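# Park the bicycle in the floor rack, kickstand up

## Task

Get the bicycle into the floor stand so that one of its wheels sits in the slot, near the slot's closed end, with the kickstand swung fully up. When finished the bike must be motionless and touch only the rack: no wall, furniture or loose item may be in contact with it. The rack is loose on the floor and can slide. The bike must not topple or be left leaning; either outcome counts as failure.

## Robot and tools

Robot. TidyBot++: a mobile base 0.54 m long, 0.50 m wide and 0.38 m tall on four driven casters, carrying a single seven-joint arm with a two-finger gripper. The shoulder sits 0.12 m ahead of the base centre at 0.68 m height. Segments: upper arm 0.42 m, forearm 0.31 m, wrist to hand point 0.31 m. At the start the arm is folded with the hand pointing down. It pokes up to 0.08 m beyond the base front, and the elbow rises to about 1.15 m. Cameras: base_camera is fixed on the base front, about 0.34 m up, looking ahead and down (644x364 pixels). wrist_camera rides on the hand and looks along it (644x476, fisheye).

Frames. All positions are in metres. Base frame: origin on the floor below the base centre, x ahead, y to the left, z up. Odometry frame: the base frame as it was when the scene began. base_odometry gives x, y and heading (radians, left positive, -3.142 to 3.142). It comes from wheel turns only, so slip shows up as travel and it drifts a few cm over many moves. base_tilt is in degrees, with forward and right leans positive.

move. One call carries at most one action, built from base, joints and target, plus optional speeds; cameras and blocking are not part of the action. Parts named in one call begin together.
- base: an object holding relative offsets measured from the base's own axes at the moment the command begins (from the last reported state). translate_m: metres, ahead positive, -2 to 2. strafe_m: metres, left positive, -2 to 2. rotate_rad: radians, counter-clockwise from above positive, -6.3 to 6.3. Base moves give up after 14 s (time_out).
- joints: absolute targets keyed by name, in radians: joint_1_rad, joint_3_rad, joint_5_rad, joint_7_rad unlimited (they go the shorter way, so use steps under half a turn); joint_2_rad -2.249 to 2.249; joint_4_rad -2.579 to 2.579; joint_6_rad -2.099 to 2.099. gripper_pos is unitless, 0 (open, gap about 85 mm) to 1 (shut); gap is roughly 85 x (1 - gripper_pos) mm. joint_1_rad positive turns the arm clockwise from above, opposite to heading.
- target: a single list of seven numbers [x, y, z, qw, qx, qy, qz], an absolute pose of the hand point in the base frame, in metres plus a unit quaternion, in the same form as hand_pose. The hand's z axis runs out along the fingers; the fingers close along its y axis. With target, joints may hold only gripper_pos.
- speeds: upper speed caps for this action only: translate_m and strafe_m 0.05 to 0.5 m/s, rotate_rad 0.1 to 1.57 rad/s. If you translate and strafe together, put the cap under one key only.
- cameras: list of base_camera, wrist_camera or all; omitted means all, [] means none.
- blocking: true or absent waits until everything rests; false returns after about 0.5 s while motion goes on.
No action runs beyond 15 s. A call with an empty action just reports state and pictures.

Other tools. wait(seconds 0 to 10, cameras) lets time pass without new commands. stop(cameras) brakes all running motions. zoom_image(camera, region [x0, y0, x1, y1] in image pixels from the top-left, at most 504 by 504) enlarges part of the newest image of that camera. read_manual only returns licence text. finished_scene(scene) ends the scene irreversibly; the bike must then stay parked without the robot.

Results. Lines include base_odometry, base_tilt, joint_positions, hand_pose (measured), hand_target (where the joints' targets would put the hand), motor_effort (percent of maximum, signed, peak of the last action in brackets), base_status, joint_status, hand_status, a move summary (done or the worst status), pictures (camera order of the images), on_its_own (things the robot did unbidden) and earlier move (after non-blocking moves). Status words: moving, done, off_target (resting short of target, maybe still pushing), stopped, not_followed (a safety check withheld the targets), contact_stop, time_out, torque_fault, limit_stop_at_motor_heat. Warnings: joint command not followed or pose unreachable with a cause line, ARM HIT, MOTOR HOT, OVER-TEMPERATURE FAULT. hand_status done means within 10 mm and 2 degrees; most reaches end off_target within about 3 cm. To correct, add (wanted position minus hand_pose) to the last target's x, y, z. To hold still, resend hand_target, not hand_pose. If a call is refused, or an unrequested stop or fault occurs, the remaining move, wait and finished_scene calls in that reply are skipped.

Cautions. The arm neither slows nor steers around obstacles, nothing stops it striking the base, and a blocked joint keeps pushing. Loads make the arm sag. Raised-hand pushes or pulls, driving while the arm is snagged above about 0.6 m, or swinging a stretched arm sideways can tip the robot; back away or retract to recover. Avoid torque faults (arm halts 10 s), motor overheating from long stretched or straining holds, slamming, dropping or releasing moving parts, and squeezing or twisting hard on the gripper. The rack slides, so nudge it and the bike gently; never let the bike fall or rest against walls or furniture. Occasional small tugs on held parts may occur.

Each tool is called as a command line: name --argument value for each argument, lists and objects as JSON in quotes; but a table of rows of numbers goes row by row, as --pt "numbers of a row", without its own name.

## Session

move

Scene clock: 0.00 s.
base_odometry: x=+0.000 y=+0.000 heading=+0.000
base_tilt: forward=+0.2 right=-0.5
base_status: not commanded
joint_positions: joint_1_rad=+0.021 joint_2_rad=-0.359 joint_3_rad=+3.182 joint_4_rad=-2.528 joint_5_rad=+0.030 joint_6_rad=-0.910 joint_7_rad=+1.573 gripper_pos=+0.000
joint_status: not commanded
motor_effort: joint_1_rad=+0 joint_2_rad=+0 joint_3_rad=+0 joint_4_rad=+15 joint_5_rad=+0 joint_6_rad=+1 joint_7_rad=+1
hand_pose: x=+0.2504 y=-0.0125 z=+0.5881 quat_wxyz=(+0.006, +0.999, -0.020, +0.031) (m; base frame)
hand_target: x=+0.2499 y=-0.0125 z=+0.5878 quat_wxyz=(+0.006, +0.999, -0.020, +0.031) (m; base frame)
hand_status: not commanded
pictures: base_camera, wrist_camera

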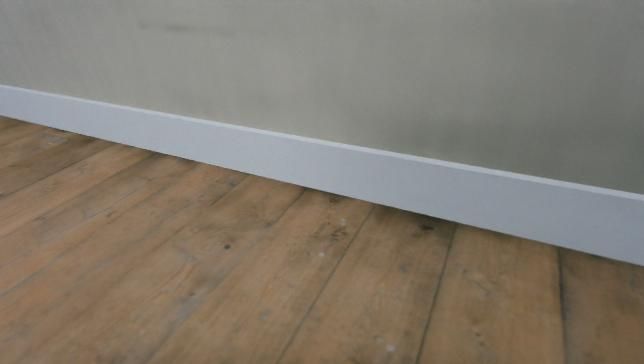

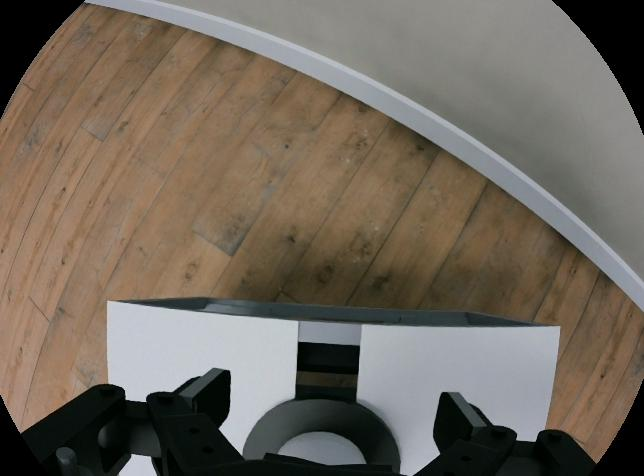

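move --base '{"rotate_rad": 1.57}' --joints '{"joint_6_rad": 0.2}'

move --base '{"rotate_rad": 1.0}'

move --base '{"rotate_rad": 1.0}'

move --base '{"rotate_rad": 1.0}'

Scene clock: 3.67 s.
move: done
base_odometry: x=+0.000 y=+0.000 heading=+1.569
base_tilt: forward=+0.2 right=-0.5
base_status: done
joint_positions: joint_1_rad=+0.021 joint_2_rad=-0.359 joint_3_rad=+3.182 joint_4_rad=-2.525 joint_5_rad=+0.030 joint_6_rad=+0.149 joint_7_rad=+1.573 gripper_pos=+0.000
joint_status: all done
motor_effort: joint_1_rad=+0(2) joint_2_rad=-5(6) joint_3_rad=+0(1) joint_4_rad=+20(20) joint_5_rad=+1(2) joint_6_rad=+8(8) joint_7_rad=+1(1)
hand_pose: x=+0.5120 y=-0.0216 z=+0.7651 quat_wxyz=(+0.016, +0.846, -0.014, +0.533) (m; base frame)
hand_target: x=+0.5173 y=-0.0217 z=+0.7775 quat_wxyz=(+0.017, +0.833, -0.014, +0.553) (m; base frame)
hand_status: not commanded
pictures: base_camera, wrist_camera
camera_calibration:
wrist_camera: T_world_to_cam=[[0.0733463, -0.99463, 0.0730198, -0.112536], [-0.425259, -0.0974185, -0.899814, 0.965931], [0.902095, 0.0349457, -0.43012, 0.000705932], [0, 0, 0, 1]] pos_world=[0.418388, -0.0178565, 0.877679]

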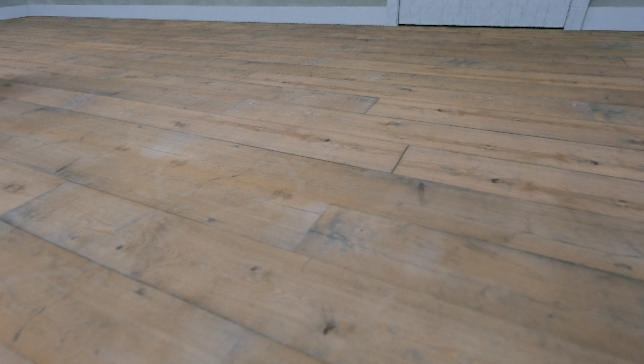

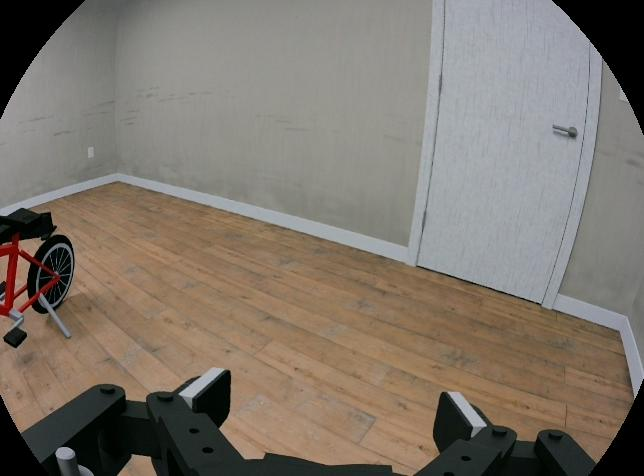

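Scene clock: 5.53 s.
move: done
base_odometry: x=+0.000 y=+0.000 heading=+2.569
base_tilt: forward=+0.2 right=-0.5
base_status: done
joint_positions: joint_1_rad=+0.021 joint_2_rad=-0.359 joint_3_rad=+3.182 joint_4_rad=-2.525 joint_5_rad=+0.030 joint_6_rad=+0.149 joint_7_rad=+1.573 gripper_pos=+0.000
joint_status: not commanded
motor_effort: joint_1_rad=+1(1) joint_2_rad=-5(6) joint_3_rad=+0(1) joint_4_rad=+20(21) joint_5_rad=+0(2) joint_6_rad=+8(9) joint_7_rad=+1(1)
hand_pose: x=+0.5120 y=-0.0216 z=+0.7652 quat_wxyz=(+0.016, +0.846, -0.014, +0.533) (m; base frame)
hand_target: x=+0.5173 y=-0.0217 z=+0.7775 quat_wxyz=(+0.017, +0.833, -0.014, +0.553) (m; base frame)
hand_status: not commanded
pictures: base_camera, wrist_camera
camera_calibration:
wrist_camera: T_world_to_cam=[[0.0734594, -0.994621, 0.0730268, -0.112555], [-0.425192, -0.097471, -0.899839, 0.96594], [0.902117, 0.0350512, -0.430065, 0.000651082], [0, 0, 0, 1]] pos_world=[0.418391, -0.0178213, 0.877691]

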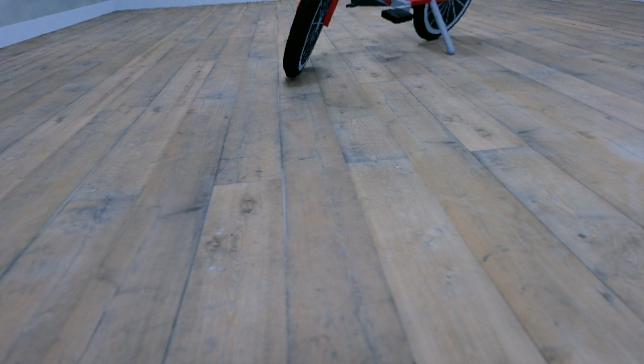

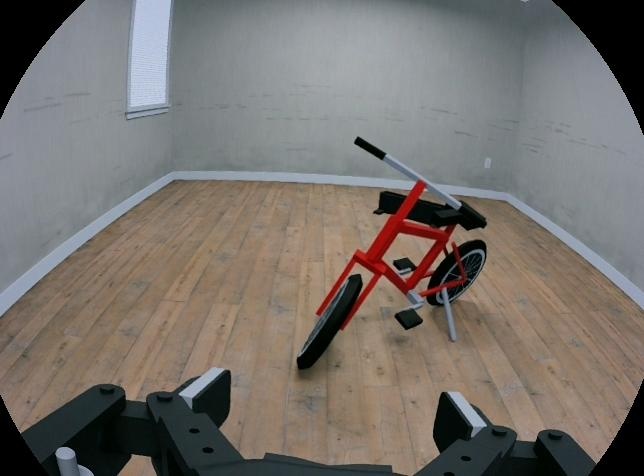

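Scene clock: 7.40 s.
move: done
base_odometry: x=+0.000 y=+0.000 heading=-2.715
base_tilt: forward=+0.2 right=-0.5
base_status: done
joint_positions: joint_1_rad=+0.020 joint_2_rad=-0.359 joint_3_rad=+3.182 joint_4_rad=-2.525 joint_5_rad=+0.030 joint_6_rad=+0.149 joint_7_rad=+1.573 gripper_pos=+0.000
joint_status: not commanded
motor_effort: joint_1_rad=+0(2) joint_2_rad=-4(6) joint_3_rad=+0(1) joint_4_rad=+20(21) joint_5_rad=+0(2) joint_6_rad=+8(9) joint_7_rad=+1(1)
hand_pose: x=+0.5120 y=-0.0215 z=+0.7652 quat_wxyz=(+0.016, +0.846, -0.014, +0.533) (m; base frame)
hand_target: x=+0.5173 y=-0.0217 z=+0.7775 quat_wxyz=(+0.017, +0.833, -0.014, +0.553) (m; base frame)
hand_status: not commanded
pictures: base_camera, wrist_camera
camera_calibration:
wrist_camera: T_world_to_cam=[[0.0735763, -0.994612, 0.0730268, -0.112569], [-0.425181, -0.097521, -0.899839, 0.965939], [0.902113, 0.0351573, -0.430065, 0.000651573], [0, 0, 0, 1]] pos_world=[0.418393, -0.0177861, 0.877691]

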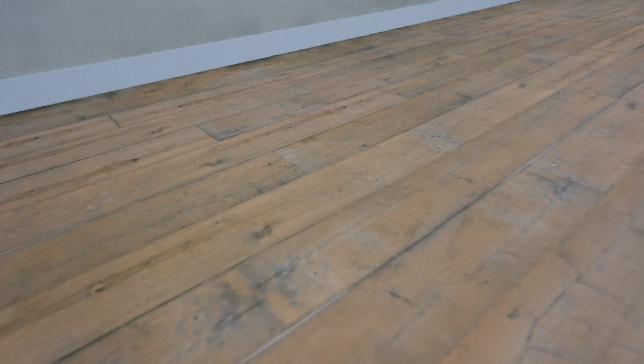

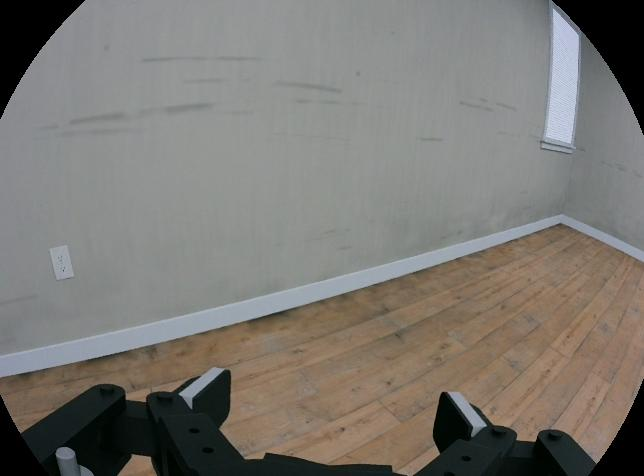

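Scene clock: 9.27 s.
move: done
base_odometry: x=+0.000 y=+0.000 heading=-1.715
base_tilt: forward=+0.2 right=-0.5
base_status: done
joint_positions: joint_1_rad=+0.020 joint_2_rad=-0.359 joint_3_rad=+3.182 joint_4_rad=-2.525 joint_5_rad=+0.030 joint_6_rad=+0.149 joint_7_rad=+1.573 gripper_pos=+0.000
joint_status: not commanded
motor_effort: joint_1_rad=+1(2) joint_2_rad=-5(6) joint_3_rad=+0(1) joint_4_rad=+20(21) joint_5_rad=+1(2) joint_6_rad=+7(8) joint_7_rad=+1(1)
hand_pose: x=+0.5120 y=-0.0215 z=+0.7652 quat_wxyz=(+0.016, +0.846, -0.014, +0.533) (m; base frame)
hand_target: x=+0.5173 y=-0.0217 z=+0.7775 quat_wxyz=(+0.017, +0.833, -0.014, +0.553) (m; base frame)
hand_status: not commanded
pictures: base_camera, wrist_camera
camera_calibration:
wrist_camera: T_world_to_cam=[[0.0736602, -0.994606, 0.0730338, -0.112585], [-0.425117, -0.0975611, -0.899865, 0.965948], [0.902136, 0.0352363, -0.430011, 0.000596602], [0, 0, 0, 1]] pos_world=[0.418396, -0.0177596, 0.877702]

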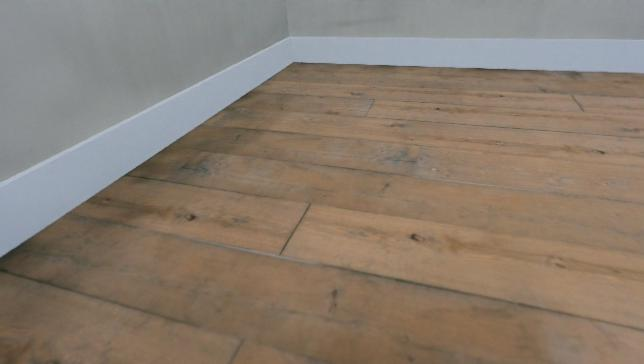

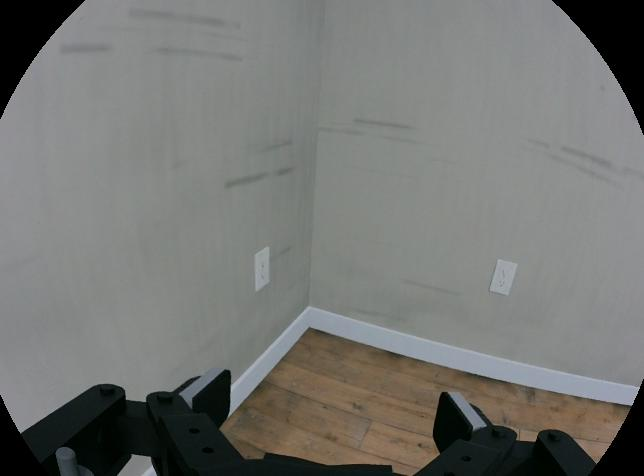

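move --base '{"rotate_rad": 1.0}'

move --base '{"rotate_rad": 1.1}'

Scene clock: 12.43 s.
move: done
base_odometry: x=+0.000 y=+0.000 heading=-0.716
base_tilt: forward=+0.2 right=-0.5
base_status: done
joint_positions: joint_1_rad=+0.020 joint_2_rad=-0.359 joint_3_rad=+3.182 joint_4_rad=-2.525 joint_5_rad=+0.030 joint_6_rad=+0.149 joint_7_rad=+1.573 gripper_pos=+0.000
joint_status: not commanded
motor_effort: joint_1_rad=+1(2) joint_2_rad=-5(6) joint_3_rad=+0(1) joint_4_rad=+20(21) joint_5_rad=+0(2) joint_6_rad=+8(8) joint_7_rad=+1(1)
hand_pose: x=+0.5120 y=-0.0214 z=+0.7652 quat_wxyz=(+0.016, +0.846, -0.014, +0.533) (m; base frame)
hand_target: x=+0.5173 y=-0.0217 z=+0.7775 quat_wxyz=(+0.017, +0.833, -0.014, +0.553) (m; base frame)
hand_status: not commanded
pictures: base_camera, wrist_camera
camera_calibration:
wrist_camera: T_world_to_cam=[[0.0737479, -0.994599, 0.0730338, -0.112595], [-0.425109, -0.0975985, -0.899865, 0.965947], [0.902133, 0.0353159, -0.430011, 0.000596972], [0, 0, 0, 1]] pos_world=[0.418398, -0.0177332, 0.877702]

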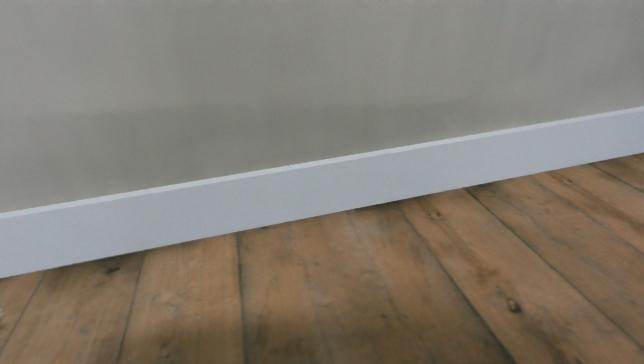

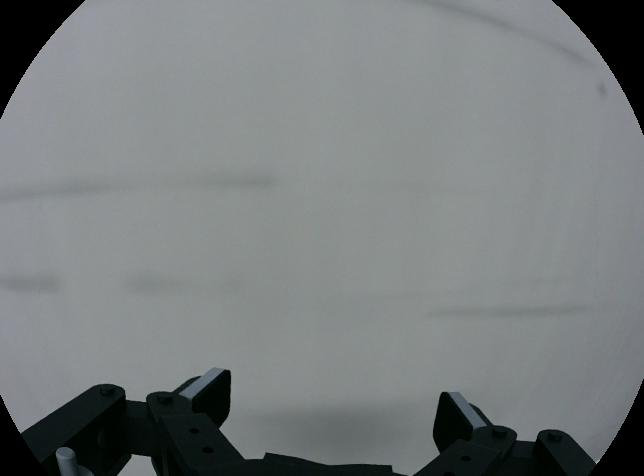

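Scene clock: 14.40 s.
move: done
base_odometry: x=+0.000 y=+0.000 heading=+0.384
base_tilt: forward=+0.1 right=-0.5
base_status: done
joint_positions: joint_1_rad=+0.020 joint_2_rad=-0.359 joint_3_rad=+3.182 joint_4_rad=-2.525 joint_5_rad=+0.030 joint_6_rad=+0.149 joint_7_rad=+1.573 gripper_pos=+0.000
joint_status: not commanded
motor_effort: joint_1_rad=-1(1) joint_2_rad=-5(6) joint_3_rad=+0(1) joint_4_rad=+19(21) joint_5_rad=+1(2) joint_6_rad=+7(8) joint_7_rad=+1(1)
hand_pose: x=+0.5121 y=-0.0214 z=+0.7652 quat_wxyz=(+0.016, +0.846, -0.014, +0.533) (m; base frame)
hand_target: x=+0.5173 y=-0.0217 z=+0.7775 quat_wxyz=(+0.017, +0.833, -0.014, +0.553) (m; base frame)
hand_status: not commanded
pictures: base_camera, wrist_camera
camera_calibration:
wrist_camera: T_world_to_cam=[[0.0737733, -0.994597, 0.0730408, -0.112604], [-0.425051, -0.0976136, -0.899891, 0.965957], [0.902158, 0.0353419, -0.429956, 0.000541755], [0, 0, 0, 1]] pos_world=[0.4184, -0.0177244, 0.877714]

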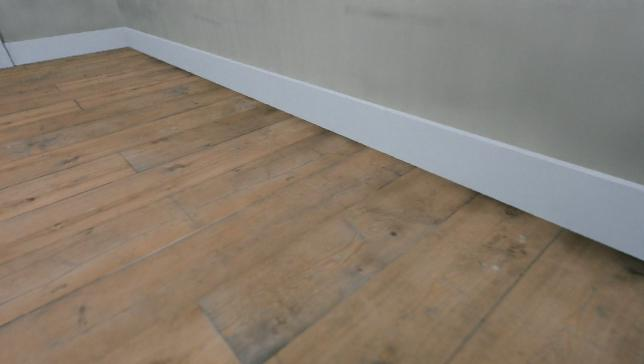

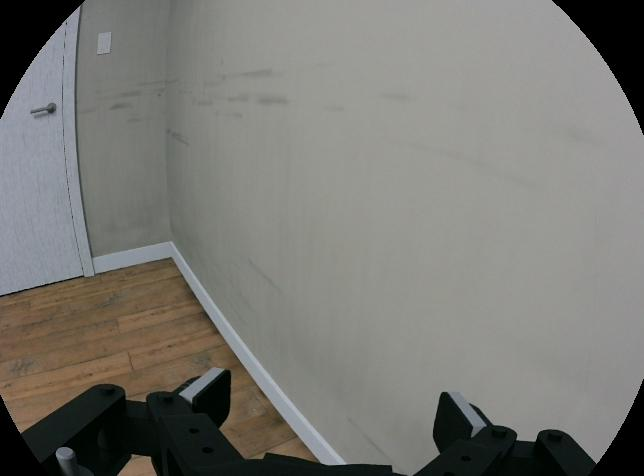

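move --base '{"rotate_rad": 2.1}'

zoom_image --camera "wrist_camera" --region '[220, 100, 560, 400]'

zoom_image --camera "base_camera" --region '[140, 0, 640, 120]'

Scene clock: 18.00 s.
move: done
base_odometry: x=+0.000 y=+0.000 heading=+2.483
base_tilt: forward=+0.2 right=-0.5
base_status: done
joint_positions: joint_1_rad=+0.020 joint_2_rad=-0.359 joint_3_rad=+3.182 joint_4_rad=-2.525 joint_5_rad=+0.030 joint_6_rad=+0.149 joint_7_rad=+1.573 gripper_pos=+0.000
joint_status: not commanded
motor_effort: joint_1_rad=+0(2) joint_2_rad=-4(6) joint_3_rad=+0(1) joint_4_rad=+19(20) joint_5_rad=+1(2) joint_6_rad=+7(8) joint_7_rad=+1(1)
hand_pose: x=+0.5121 y=-0.0215 z=+0.7653 quat_wxyz=(+0.016, +0.846, -0.014, +0.533) (m; base frame)
hand_target: x=+0.5173 y=-0.0217 z=+0.7775 quat_wxyz=(+0.017, +0.833, -0.014, +0.553) (m; base frame)
hand_status: not commanded
pictures: base_camera, wrist_camera
camera_calibration:
wrist_camera: T_world_to_cam=[[0.0736413, -0.994604, 0.0730688, -0.112612], [-0.424843, -0.0975738, -0.899993, 0.966], [0.902267, 0.0352338, -0.429737, 0.00031989], [0, 0, 0, 1]] pos_world=[0.418403, -0.0177593, 0.877759]

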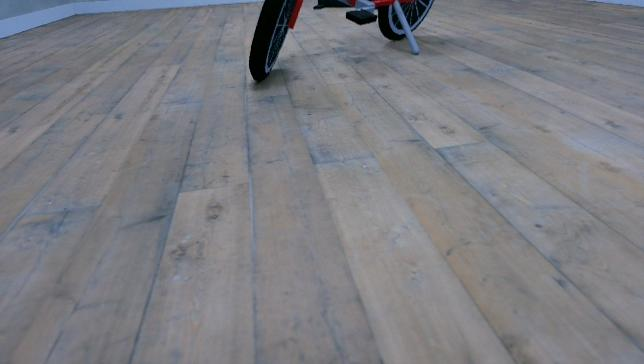

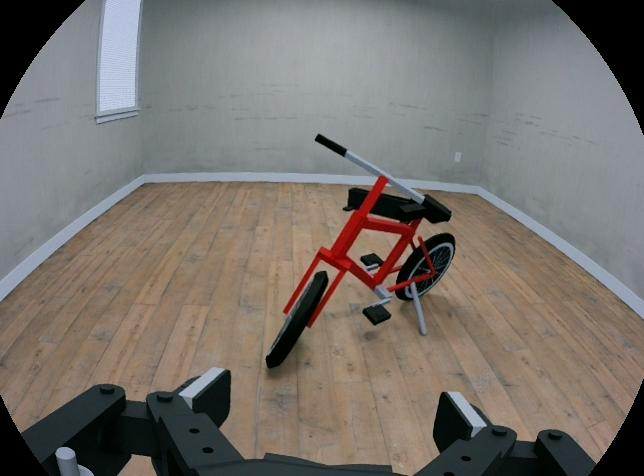

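Scaled by 1.482.

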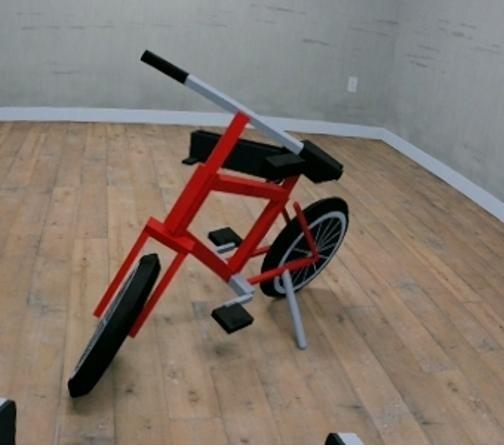

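Scaled by 1.008.

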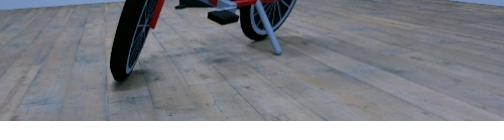

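zoom_image --camera "wrist_camera" --region '[240, 180, 480, 380]'

zoom_image --camera "wrist_camera" --region '[340, 140, 500, 260]'

zoom_image --camera "wrist_camera" --region '[0, 140, 340, 360]'

Scaled by 2.100.

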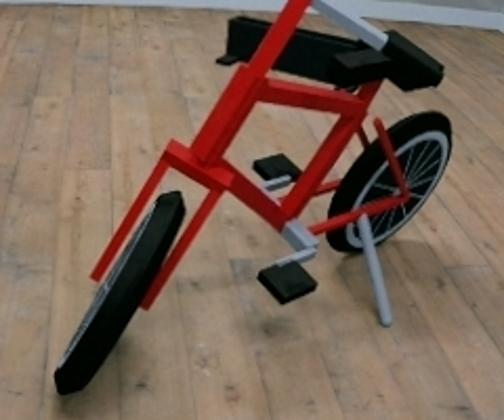

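Scaled by 3.150.

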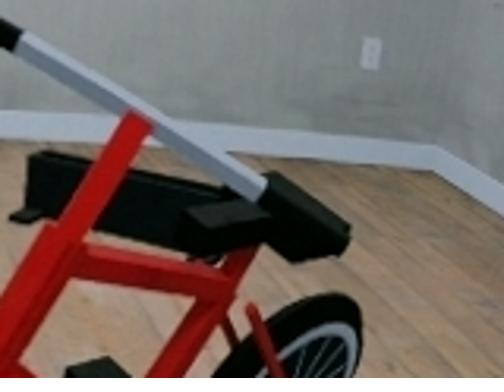

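Scaled by 1.482.

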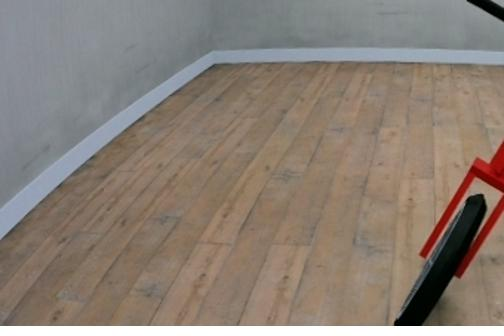

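move --base '{"translate_m": 1.0, "strafe_m": -1.1, "rotate_rad": 0.4}'

zoom_image --camera "wrist_camera" --region '[150, 100, 500, 440]'

Scene clock: 26.63 s.
move: done
base_odometry: x=-0.118 y=+1.482 heading=+2.884
base_tilt: forward=+0.2 right=-0.5
base_status: done
joint_positions: joint_1_rad=+0.020 joint_2_rad=-0.359 joint_3_rad=+3.182 joint_4_rad=-2.525 joint_5_rad=+0.030 joint_6_rad=+0.149 joint_7_rad=+1.573 gripper_pos=+0.000
joint_status: not commanded
motor_effort: joint_1_rad=+1(2) joint_2_rad=-4(7) joint_3_rad=+0(3) joint_4_rad=+19(21) joint_5_rad=+1(2) joint_6_rad=+7(9) joint_7_rad=+1(1)
hand_pose: x=+0.5121 y=-0.0214 z=+0.7653 quat_wxyz=(+0.016, +0.846, -0.014, +0.533) (m; base frame)
hand_target: x=+0.5173 y=-0.0217 z=+0.7775 quat_wxyz=(+0.017, +0.833, -0.014, +0.553) (m; base frame)
hand_status: not commanded
pictures: base_camera, wrist_camera
camera_calibration:
wrist_camera: T_world_to_cam=[[0.0737128, -0.994597, 0.0730938, -0.11264], [-0.424619, -0.0976185, -0.900094, 0.966041], [0.902366, 0.0353114, -0.429521, 0.000131313], [0, 0, 0, 1]] pos_world=[0.418384, -0.0177323, 0.877817]

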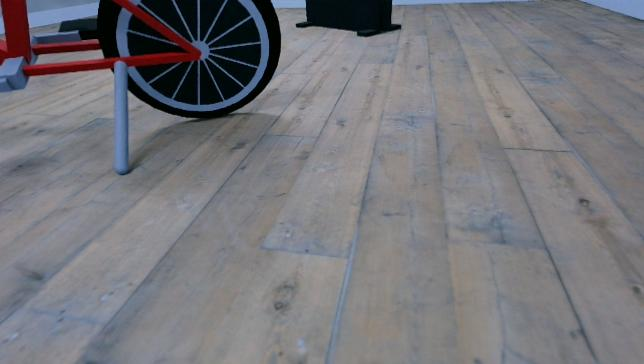

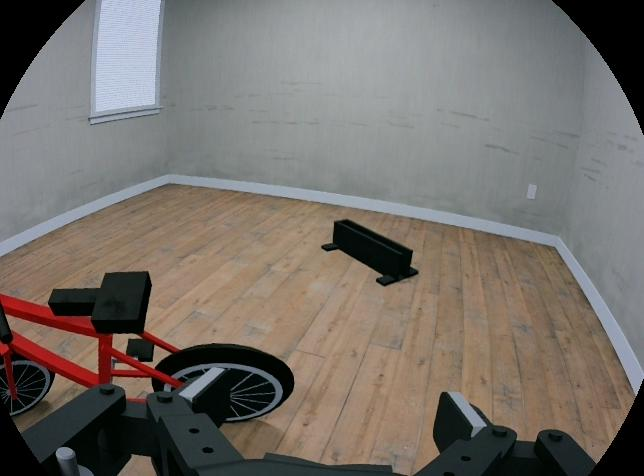

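Scaled by 1.440.

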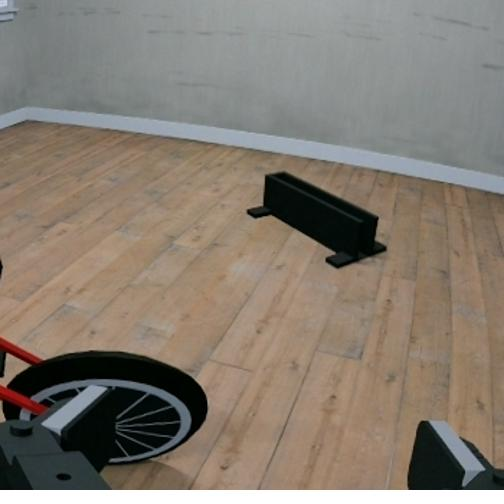

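move --base '{"translate_m": 1.0, "strafe_m": -1.2, "rotate_rad": 0.5}'

zoom_image --camera "wrist_camera" --region '[150, 100, 500, 440]'

Scene clock: 38.17 s.
move: time_out
base_odometry: x=-0.703 y=+2.735 heading=-2.934
base_tilt: forward=+0.2 right=-0.5
base_status: translate_m time_out (by the wheels' count: +0.884 of +1.000); strafe_m time_out (by the wheels' count: -1.063 of -1.200); rotate_rad time_out (by the wheels' count: +0.465 of +0.500)
joint_positions: joint_1_rad=+0.022 joint_2_rad=-0.355 joint_3_rad=+3.186 joint_4_rad=-2.525 joint_5_rad=+0.030 joint_6_rad=+0.157 joint_7_rad=+1.573 gripper_pos=+0.000
joint_status: not commanded
motor_effort: joint_1_rad=+1(5) joint_2_rad=-4(13) joint_3_rad=+0(8) joint_4_rad=+19(28) joint_5_rad=+1(3) joint_6_rad=+8(11) joint_7_rad=+1(1)
hand_pose: x=+0.5135 y=-0.0236 z=+0.7661 quat_wxyz=(+0.017, +0.845, -0.016, +0.535) (m; base frame)
hand_target: x=+0.5173 y=-0.0217 z=+0.7775 quat_wxyz=(+0.017, +0.833, -0.014, +0.553) (m; base frame)
hand_status: not commanded
pictures: base_camera, wrist_camera
camera_calibration:
wrist_camera: T_world_to_cam=[[0.0683764, -0.995022, 0.0724992, -0.111754], [-0.421258, -0.0946687, -0.901986, 0.966885], [0.90436, 0.0311337, -0.425634, -0.00480915], [0, 0, 0, 1]] pos_world=[0.419299, -0.0195146, 0.878172]

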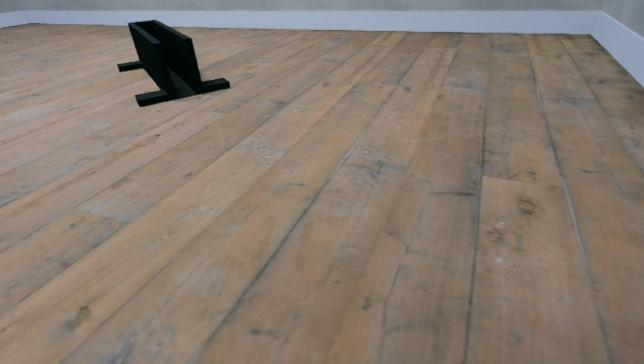

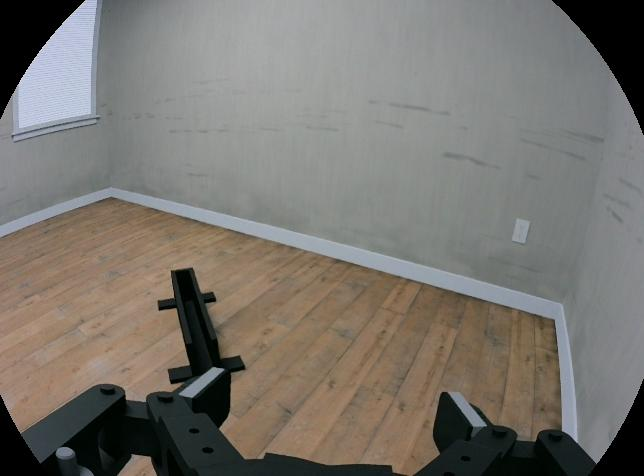

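Scaled by 1.440.

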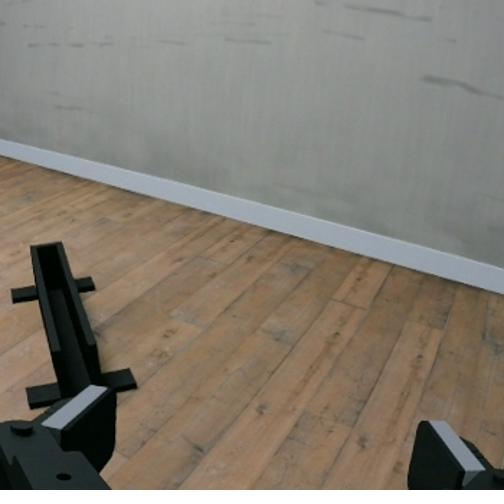

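zoom_image --camera "base_camera" --region '[100, 0, 260, 120]'

zoom_image --camera "wrist_camera" --region '[140, 250, 260, 400]'

Scaled by 3.150.

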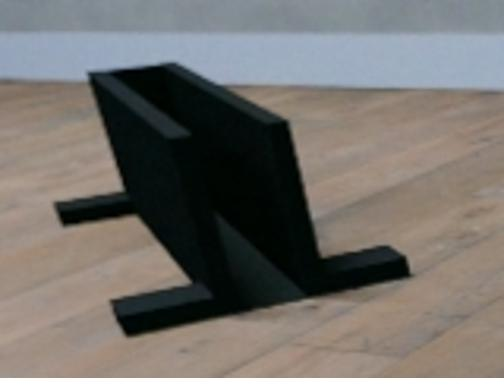

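Scaled by 3.360.

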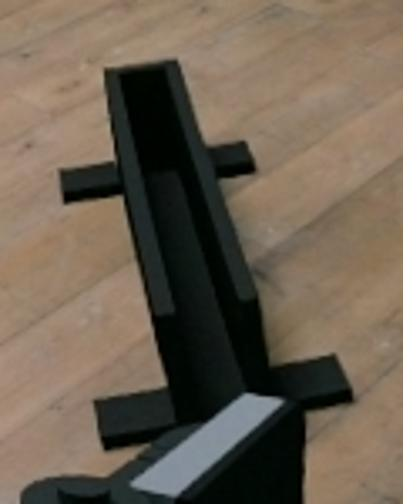

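move --base '{"translate_m": -0.15, "strafe_m": 1.5, "rotate_rad": -0.2}' --joints '{"joint_6_rad": -0.15}'

zoom_image --camera "wrist_camera" --region '[100, 20, 600, 400]'

Scene clock: 47.60 s.
move: done
base_odometry: x=-0.247 y=+1.299 heading=-3.134
base_tilt: forward=+0.2 right=-0.5
base_status: done
joint_positions: joint_1_rad=+0.021 joint_2_rad=-0.357 joint_3_rad=+3.184 joint_4_rad=-2.528 joint_5_rad=+0.030 joint_6_rad=-0.122 joint_7_rad=+1.573 gripper_pos=+0.000
joint_status: all done
motor_effort: joint_1_rad=+1(3) joint_2_rad=-4(7) joint_3_rad=+0(4) joint_4_rad=+18(22) joint_5_rad=+1(2) joint_6_rad=+7(8) joint_7_rad=+1(1)
hand_pose: x=+0.4647 y=-0.0211 z=+0.6929 quat_wxyz=(+0.014, +0.911, -0.017, +0.411) (m; base frame)
hand_target: x=+0.4584 y=-0.0202 z=+0.6865 quat_wxyz=(+0.014, +0.917, -0.016, +0.399) (m; base frame)
hand_status: not commanded
pictures: base_camera, wrist_camera
camera_calibration:
wrist_camera: T_world_to_cam=[[0.0837545, -0.995734, 0.0387278, -0.0844348], [-0.654589, -0.0842794, -0.751273, 0.884765], [0.751331, 0.0375717, -0.658855, 0.240848], [0, 0, 0, 1]] pos_world=[0.405272, -0.0185561, 0.826654]

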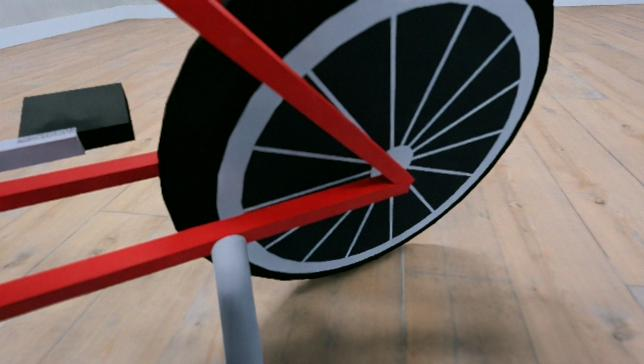

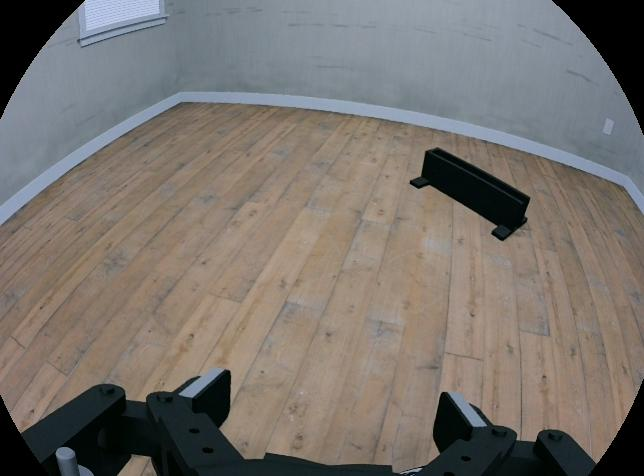

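Scaled by 1.008.

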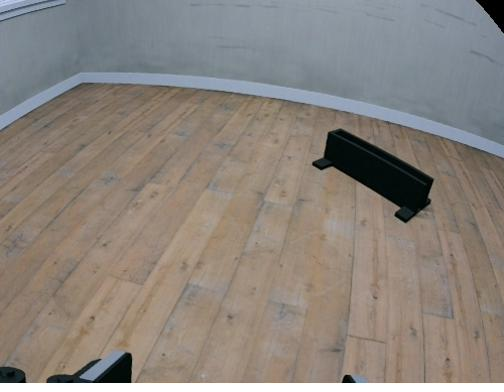

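move --base '{"translate_m": -0.3}'

Scene clock: 50.13 s.
move: done
base_odometry: x=+0.053 y=+1.301 heading=-3.134
base_tilt: forward=+0.2 right=-0.5
base_status: done
joint_positions: joint_1_rad=+0.022 joint_2_rad=-0.362 joint_3_rad=+3.184 joint_4_rad=-2.528 joint_5_rad=+0.030 joint_6_rad=-0.122 joint_7_rad=+1.573 gripper_pos=+0.000
joint_status: not commanded
motor_effort: joint_1_rad=+1(2) joint_2_rad=-4(6) joint_3_rad=+0(2) joint_4_rad=+19(21) joint_5_rad=+0(2) joint_6_rad=+6(7) joint_7_rad=+1(1)
hand_pose: x=+0.4647 y=-0.0213 z=+0.6944 quat_wxyz=(+0.014, +0.910, -0.017, +0.413) (m; base frame)
hand_target: x=+0.4584 y=-0.0202 z=+0.6865 quat_wxyz=(+0.014, +0.917, -0.016, +0.399) (m; base frame)
hand_status: not commanded
pictures: base_camera, wrist_camera
camera_calibration:
wrist_camera: T_world_to_cam=[[0.0832266, -0.995759, 0.039198, -0.0846926], [-0.651168, -0.0841166, -0.754258, 0.886394], [0.754356, 0.0372498, -0.655407, 0.238138], [0, 0, 0, 1]] pos_world=[0.404599, -0.0186436, 0.827966]

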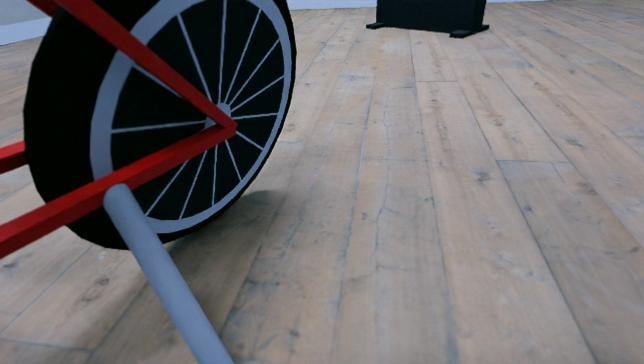

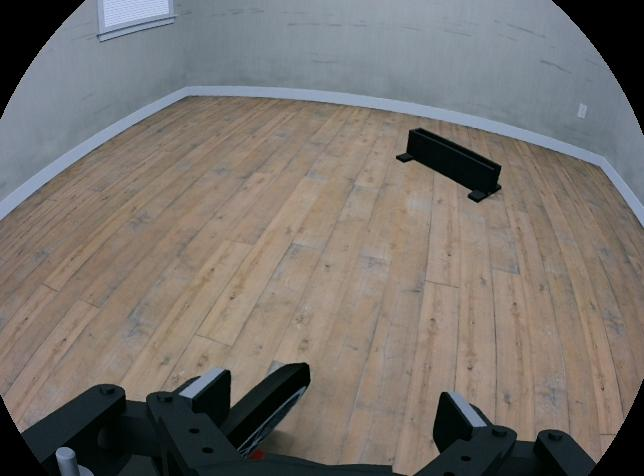

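move --base '{"translate_m": -0.3, "strafe_m": -0.3, "rotate_rad": 0.35}'

zoom_image --camera "wrist_camera" --region '[60, 200, 480, 476]'

Scene clock: 54.63 s.
move: done
base_odometry: x=+0.351 y=+1.603 heading=-2.784
base_tilt: forward=+0.2 right=-0.5
base_status: done
joint_positions: joint_1_rad=+0.022 joint_2_rad=-0.364 joint_3_rad=+3.184 joint_4_rad=-2.528 joint_5_rad=+0.030 joint_6_rad=-0.122 joint_7_rad=+1.573 gripper_pos=+0.000
joint_status: not commanded
motor_effort: joint_1_rad=+1(2) joint_2_rad=-4(7) joint_3_rad=+0(2) joint_4_rad=+19(21) joint_5_rad=+0(2) joint_6_rad=+7(8) joint_7_rad=+1(1)
hand_pose: x=+0.4647 y=-0.0213 z=+0.6950 quat_wxyz=(+0.014, +0.910, -0.017, +0.414) (m; base frame)
hand_target: x=+0.4584 y=-0.0202 z=+0.6865 quat_wxyz=(+0.014, +0.917, -0.016, +0.399) (m; base frame)
hand_status: not commanded
pictures: base_camera, wrist_camera
camera_calibration:
wrist_camera: T_world_to_cam=[[0.0829815, -0.995772, 0.0393942, -0.0847971], [-0.649919, -0.0840426, -0.755342, 0.886984], [0.755459, 0.0370764, -0.654146, 0.237146], [0, 0, 0, 1]] pos_world=[0.40435, -0.0186866, 0.828445]

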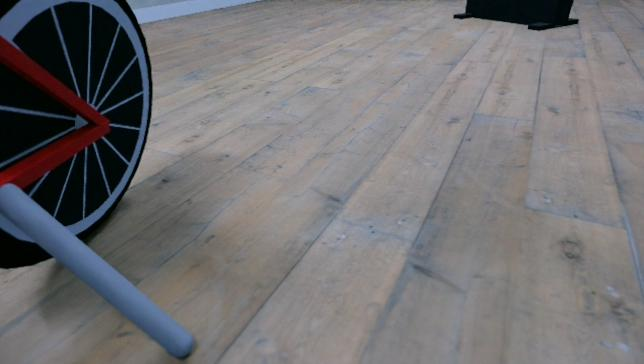

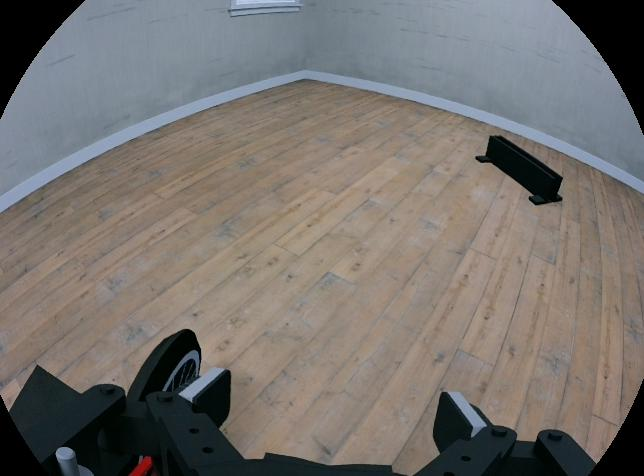

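Scaled by 1.200.

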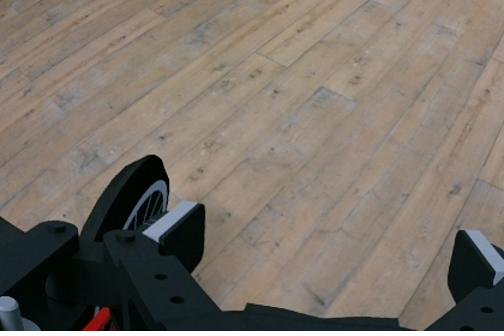

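move --base '{"translate_m": -0.4, "rotate_rad": 0.3}' --joints '{"joint_6_rad": 0.1}'

zoom_image --camera "wrist_camera" --region '[0, 100, 480, 476]'

Scene clock: 57.97 s.
move: done
base_odometry: x=+0.725 y=+1.743 heading=-2.484
base_tilt: forward=+0.2 right=-0.5
base_status: done
joint_positions: joint_1_rad=+0.021 joint_2_rad=-0.363 joint_3_rad=+3.181 joint_4_rad=-2.521 joint_5_rad=+0.030 joint_6_rad=+0.087 joint_7_rad=+1.573 gripper_pos=+0.000
joint_status: all done
motor_effort: joint_1_rad=+0(2) joint_2_rad=-4(11) joint_3_rad=+0(3) joint_4_rad=+20(21) joint_5_rad=+0(2) joint_6_rad=+7(9) joint_7_rad=+1(1)
hand_pose: x=+0.5043 y=-0.0212 z=+0.7518 quat_wxyz=(+0.016, +0.860, -0.014, +0.510) (m; base frame)
hand_target: x=+0.5038 y=-0.0215 z=+0.7494 quat_wxyz=(+0.016, +0.860, -0.014, +0.510) (m; base frame)
hand_status: not commanded
pictures: base_camera, wrist_camera
camera_calibration:
wrist_camera: T_world_to_cam=[[0.077214, -0.994755, 0.0670811, -0.108055], [-0.472724, -0.0957656, -0.875991, 0.956769], [0.877821, 0.035928, -0.477639, 0.0499362], [0, 0, 0, 1]] pos_world=[0.416796, -0.0176566, 0.869221]

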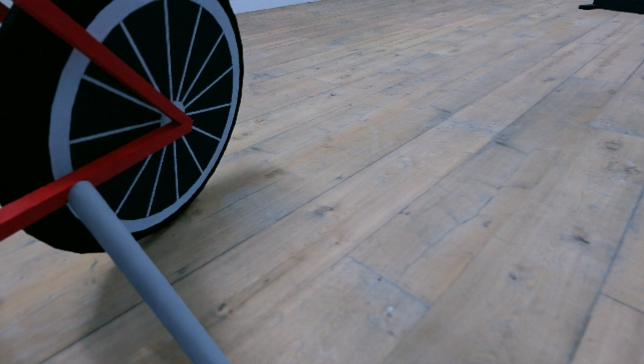

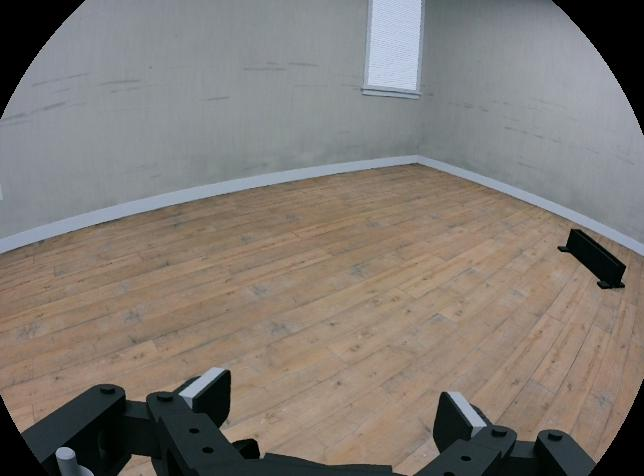

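Scaled by 1.050.

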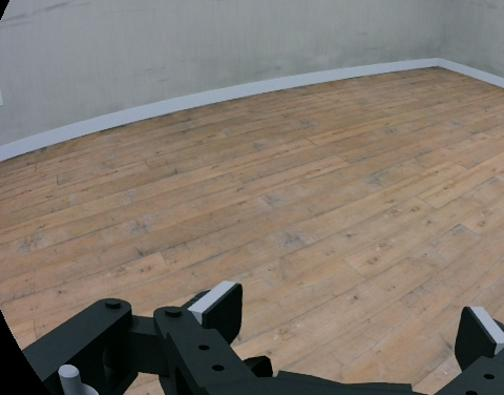

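move --joints '{"joint_4_rad": -2.2}'

Scene clock: 61.53 s.
move: done
base_odometry: x=+0.725 y=+1.743 heading=-2.484
base_tilt: forward=+0.2 right=-0.5
base_status: not commanded
joint_positions: joint_1_rad=+0.021 joint_2_rad=-0.363 joint_3_rad=+3.181 joint_4_rad=-2.213 joint_5_rad=+0.030 joint_6_rad=+0.087 joint_7_rad=+1.573 gripper_pos=+0.000
joint_status: all done
motor_effort: joint_1_rad=+0(1) joint_2_rad=-5(7) joint_3_rad=+0(1) joint_4_rad=+23(23) joint_5_rad=+1(2) joint_6_rad=+8(9) joint_7_rad=+1(1)
hand_pose: x=+0.5770 y=-0.0279 z=+0.9295 quat_wxyz=(+0.022, +0.771, -0.013, +0.636) (m; base frame)
hand_target: x=+0.5805 y=-0.0287 z=+0.9393 quat_wxyz=(+0.023, +0.765, -0.014, +0.644) (m; base frame)
hand_status: not commanded
pictures: base_camera, wrist_camera
camera_calibration:
wrist_camera: T_world_to_cam=[[0.0462423, -0.993484, 0.10417, -0.14887], [-0.185584, -0.11101, -0.976338, 1.07334], [0.98154, 0.0258159, -0.189508, -0.256737], [0, 0, 0, 1]] pos_world=[0.458077, -0.02212, 1.0148]

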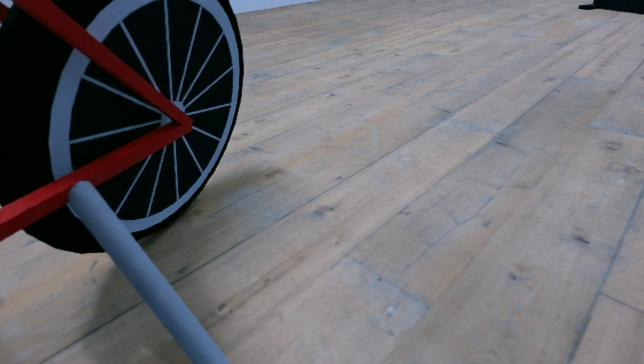

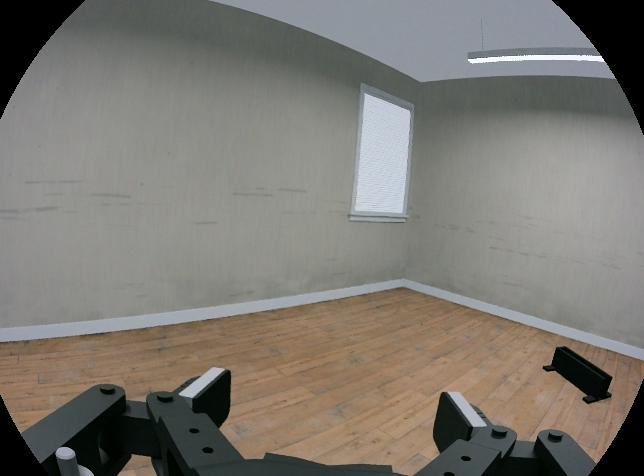

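move --joints '{"joint_4_rad": -1.8, "joint_6_rad": -0.9}'

Scene clock: 64.53 s.
move: done
base_odometry: x=+0.725 y=+1.743 heading=-2.484
base_tilt: forward=+0.2 right=-0.5
base_status: not commanded
joint_positions: joint_1_rad=+0.021 joint_2_rad=-0.363 joint_3_rad=+3.181 joint_4_rad=-1.814 joint_5_rad=+0.030 joint_6_rad=-0.838 joint_7_rad=+1.573 gripper_pos=+0.000
joint_status: all done
motor_effort: joint_1_rad=+0(1) joint_2_rad=-6(8) joint_3_rad=+0(1) joint_4_rad=+22(24) joint_5_rad=+0(2) joint_6_rad=+6(9) joint_7_rad=+1(1)
hand_pose: x=+0.5153 y=-0.0319 z=+0.9078 quat_wxyz=(+0.020, +0.910, -0.024, +0.413) (m; base frame)
hand_target: x=+0.5055 y=-0.0321 z=+0.8999 quat_wxyz=(+0.020, +0.921, -0.025, +0.389) (m; base frame)
hand_status: not commanded
pictures: base_camera, wrist_camera
camera_calibration:
wrist_camera: T_world_to_cam=[[0.0662048, -0.996791, 0.0449986, -0.104369], [-0.653246, -0.0773885, -0.75318, 1.07973], [0.754246, 0.020469, -0.656273, 0.34051], [0, 0, 0, 1]] pos_world=[0.455413, -0.0274448, 1.0414]

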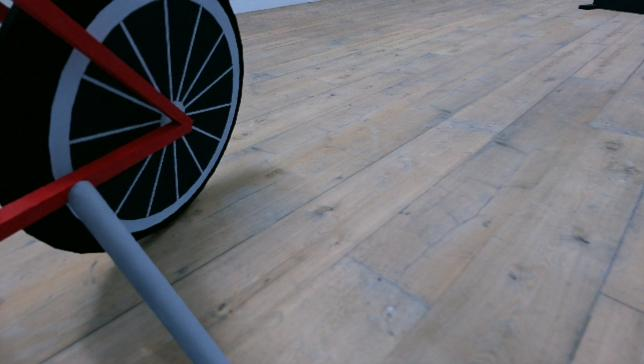

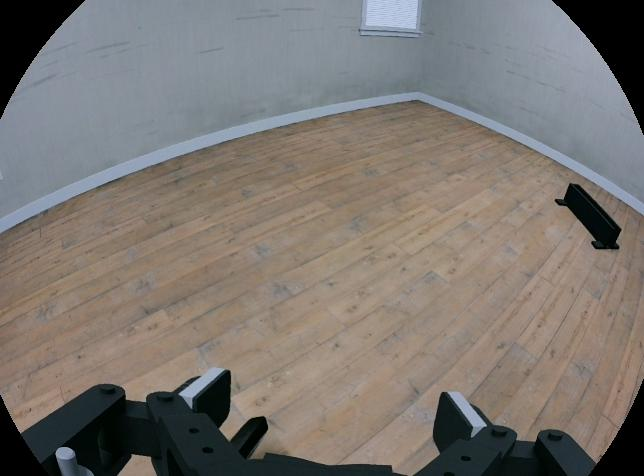

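move --joints '{"joint_6_rad": -1.8}'

Scene clock: 66.37 s.
move: done
base_odometry: x=+0.725 y=+1.743 heading=-2.484
base_tilt: forward=+0.2 right=-0.5
base_status: not commanded
joint_positions: joint_1_rad=+0.021 joint_2_rad=-0.363 joint_3_rad=+3.181 joint_4_rad=-1.809 joint_5_rad=+0.030 joint_6_rad=-1.744 joint_7_rad=+1.573 gripper_pos=+0.000
joint_status: all done
motor_effort: joint_1_rad=+0(1) joint_2_rad=-2(7) joint_3_rad=+0(1) joint_4_rad=+17(22) joint_5_rad=+0(2) joint_6_rad=+0(7) joint_7_rad=+1(1)
hand_pose: x=+0.2663 y=-0.0182 z=+0.8036 quat_wxyz=(+0.007, +0.999, -0.030, -0.024) (m; base frame)
hand_target: x=+0.2516 y=-0.0175 z=+0.8068 quat_wxyz=(+0.006, +0.998, -0.031, -0.050) (m; base frame)
hand_status: not commanded
pictures: base_camera, wrist_camera
camera_calibration:
wrist_camera: T_world_to_cam=[[0.040625, -0.997001, -0.0658618, 0.0263051], [-0.998295, -0.0432663, 0.0391862, 0.295408], [-0.0419183, 0.0641576, -0.997059, 0.946358], [0, 0, 0, 1]] pos_world=[0.333505, -0.0217086, 0.933731]

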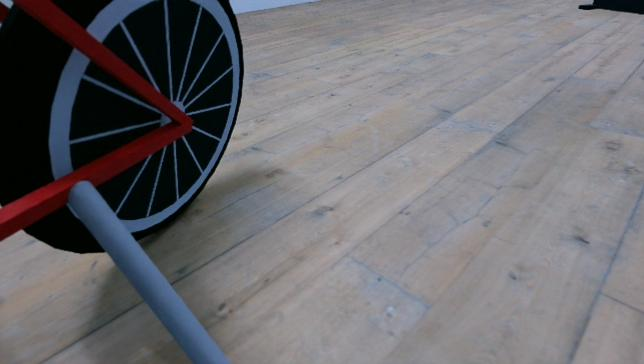

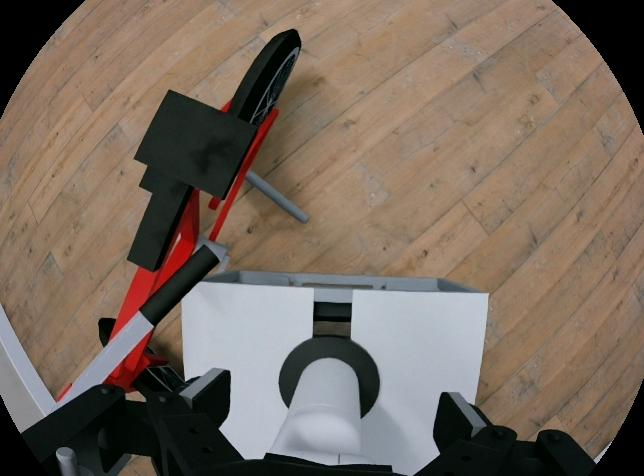

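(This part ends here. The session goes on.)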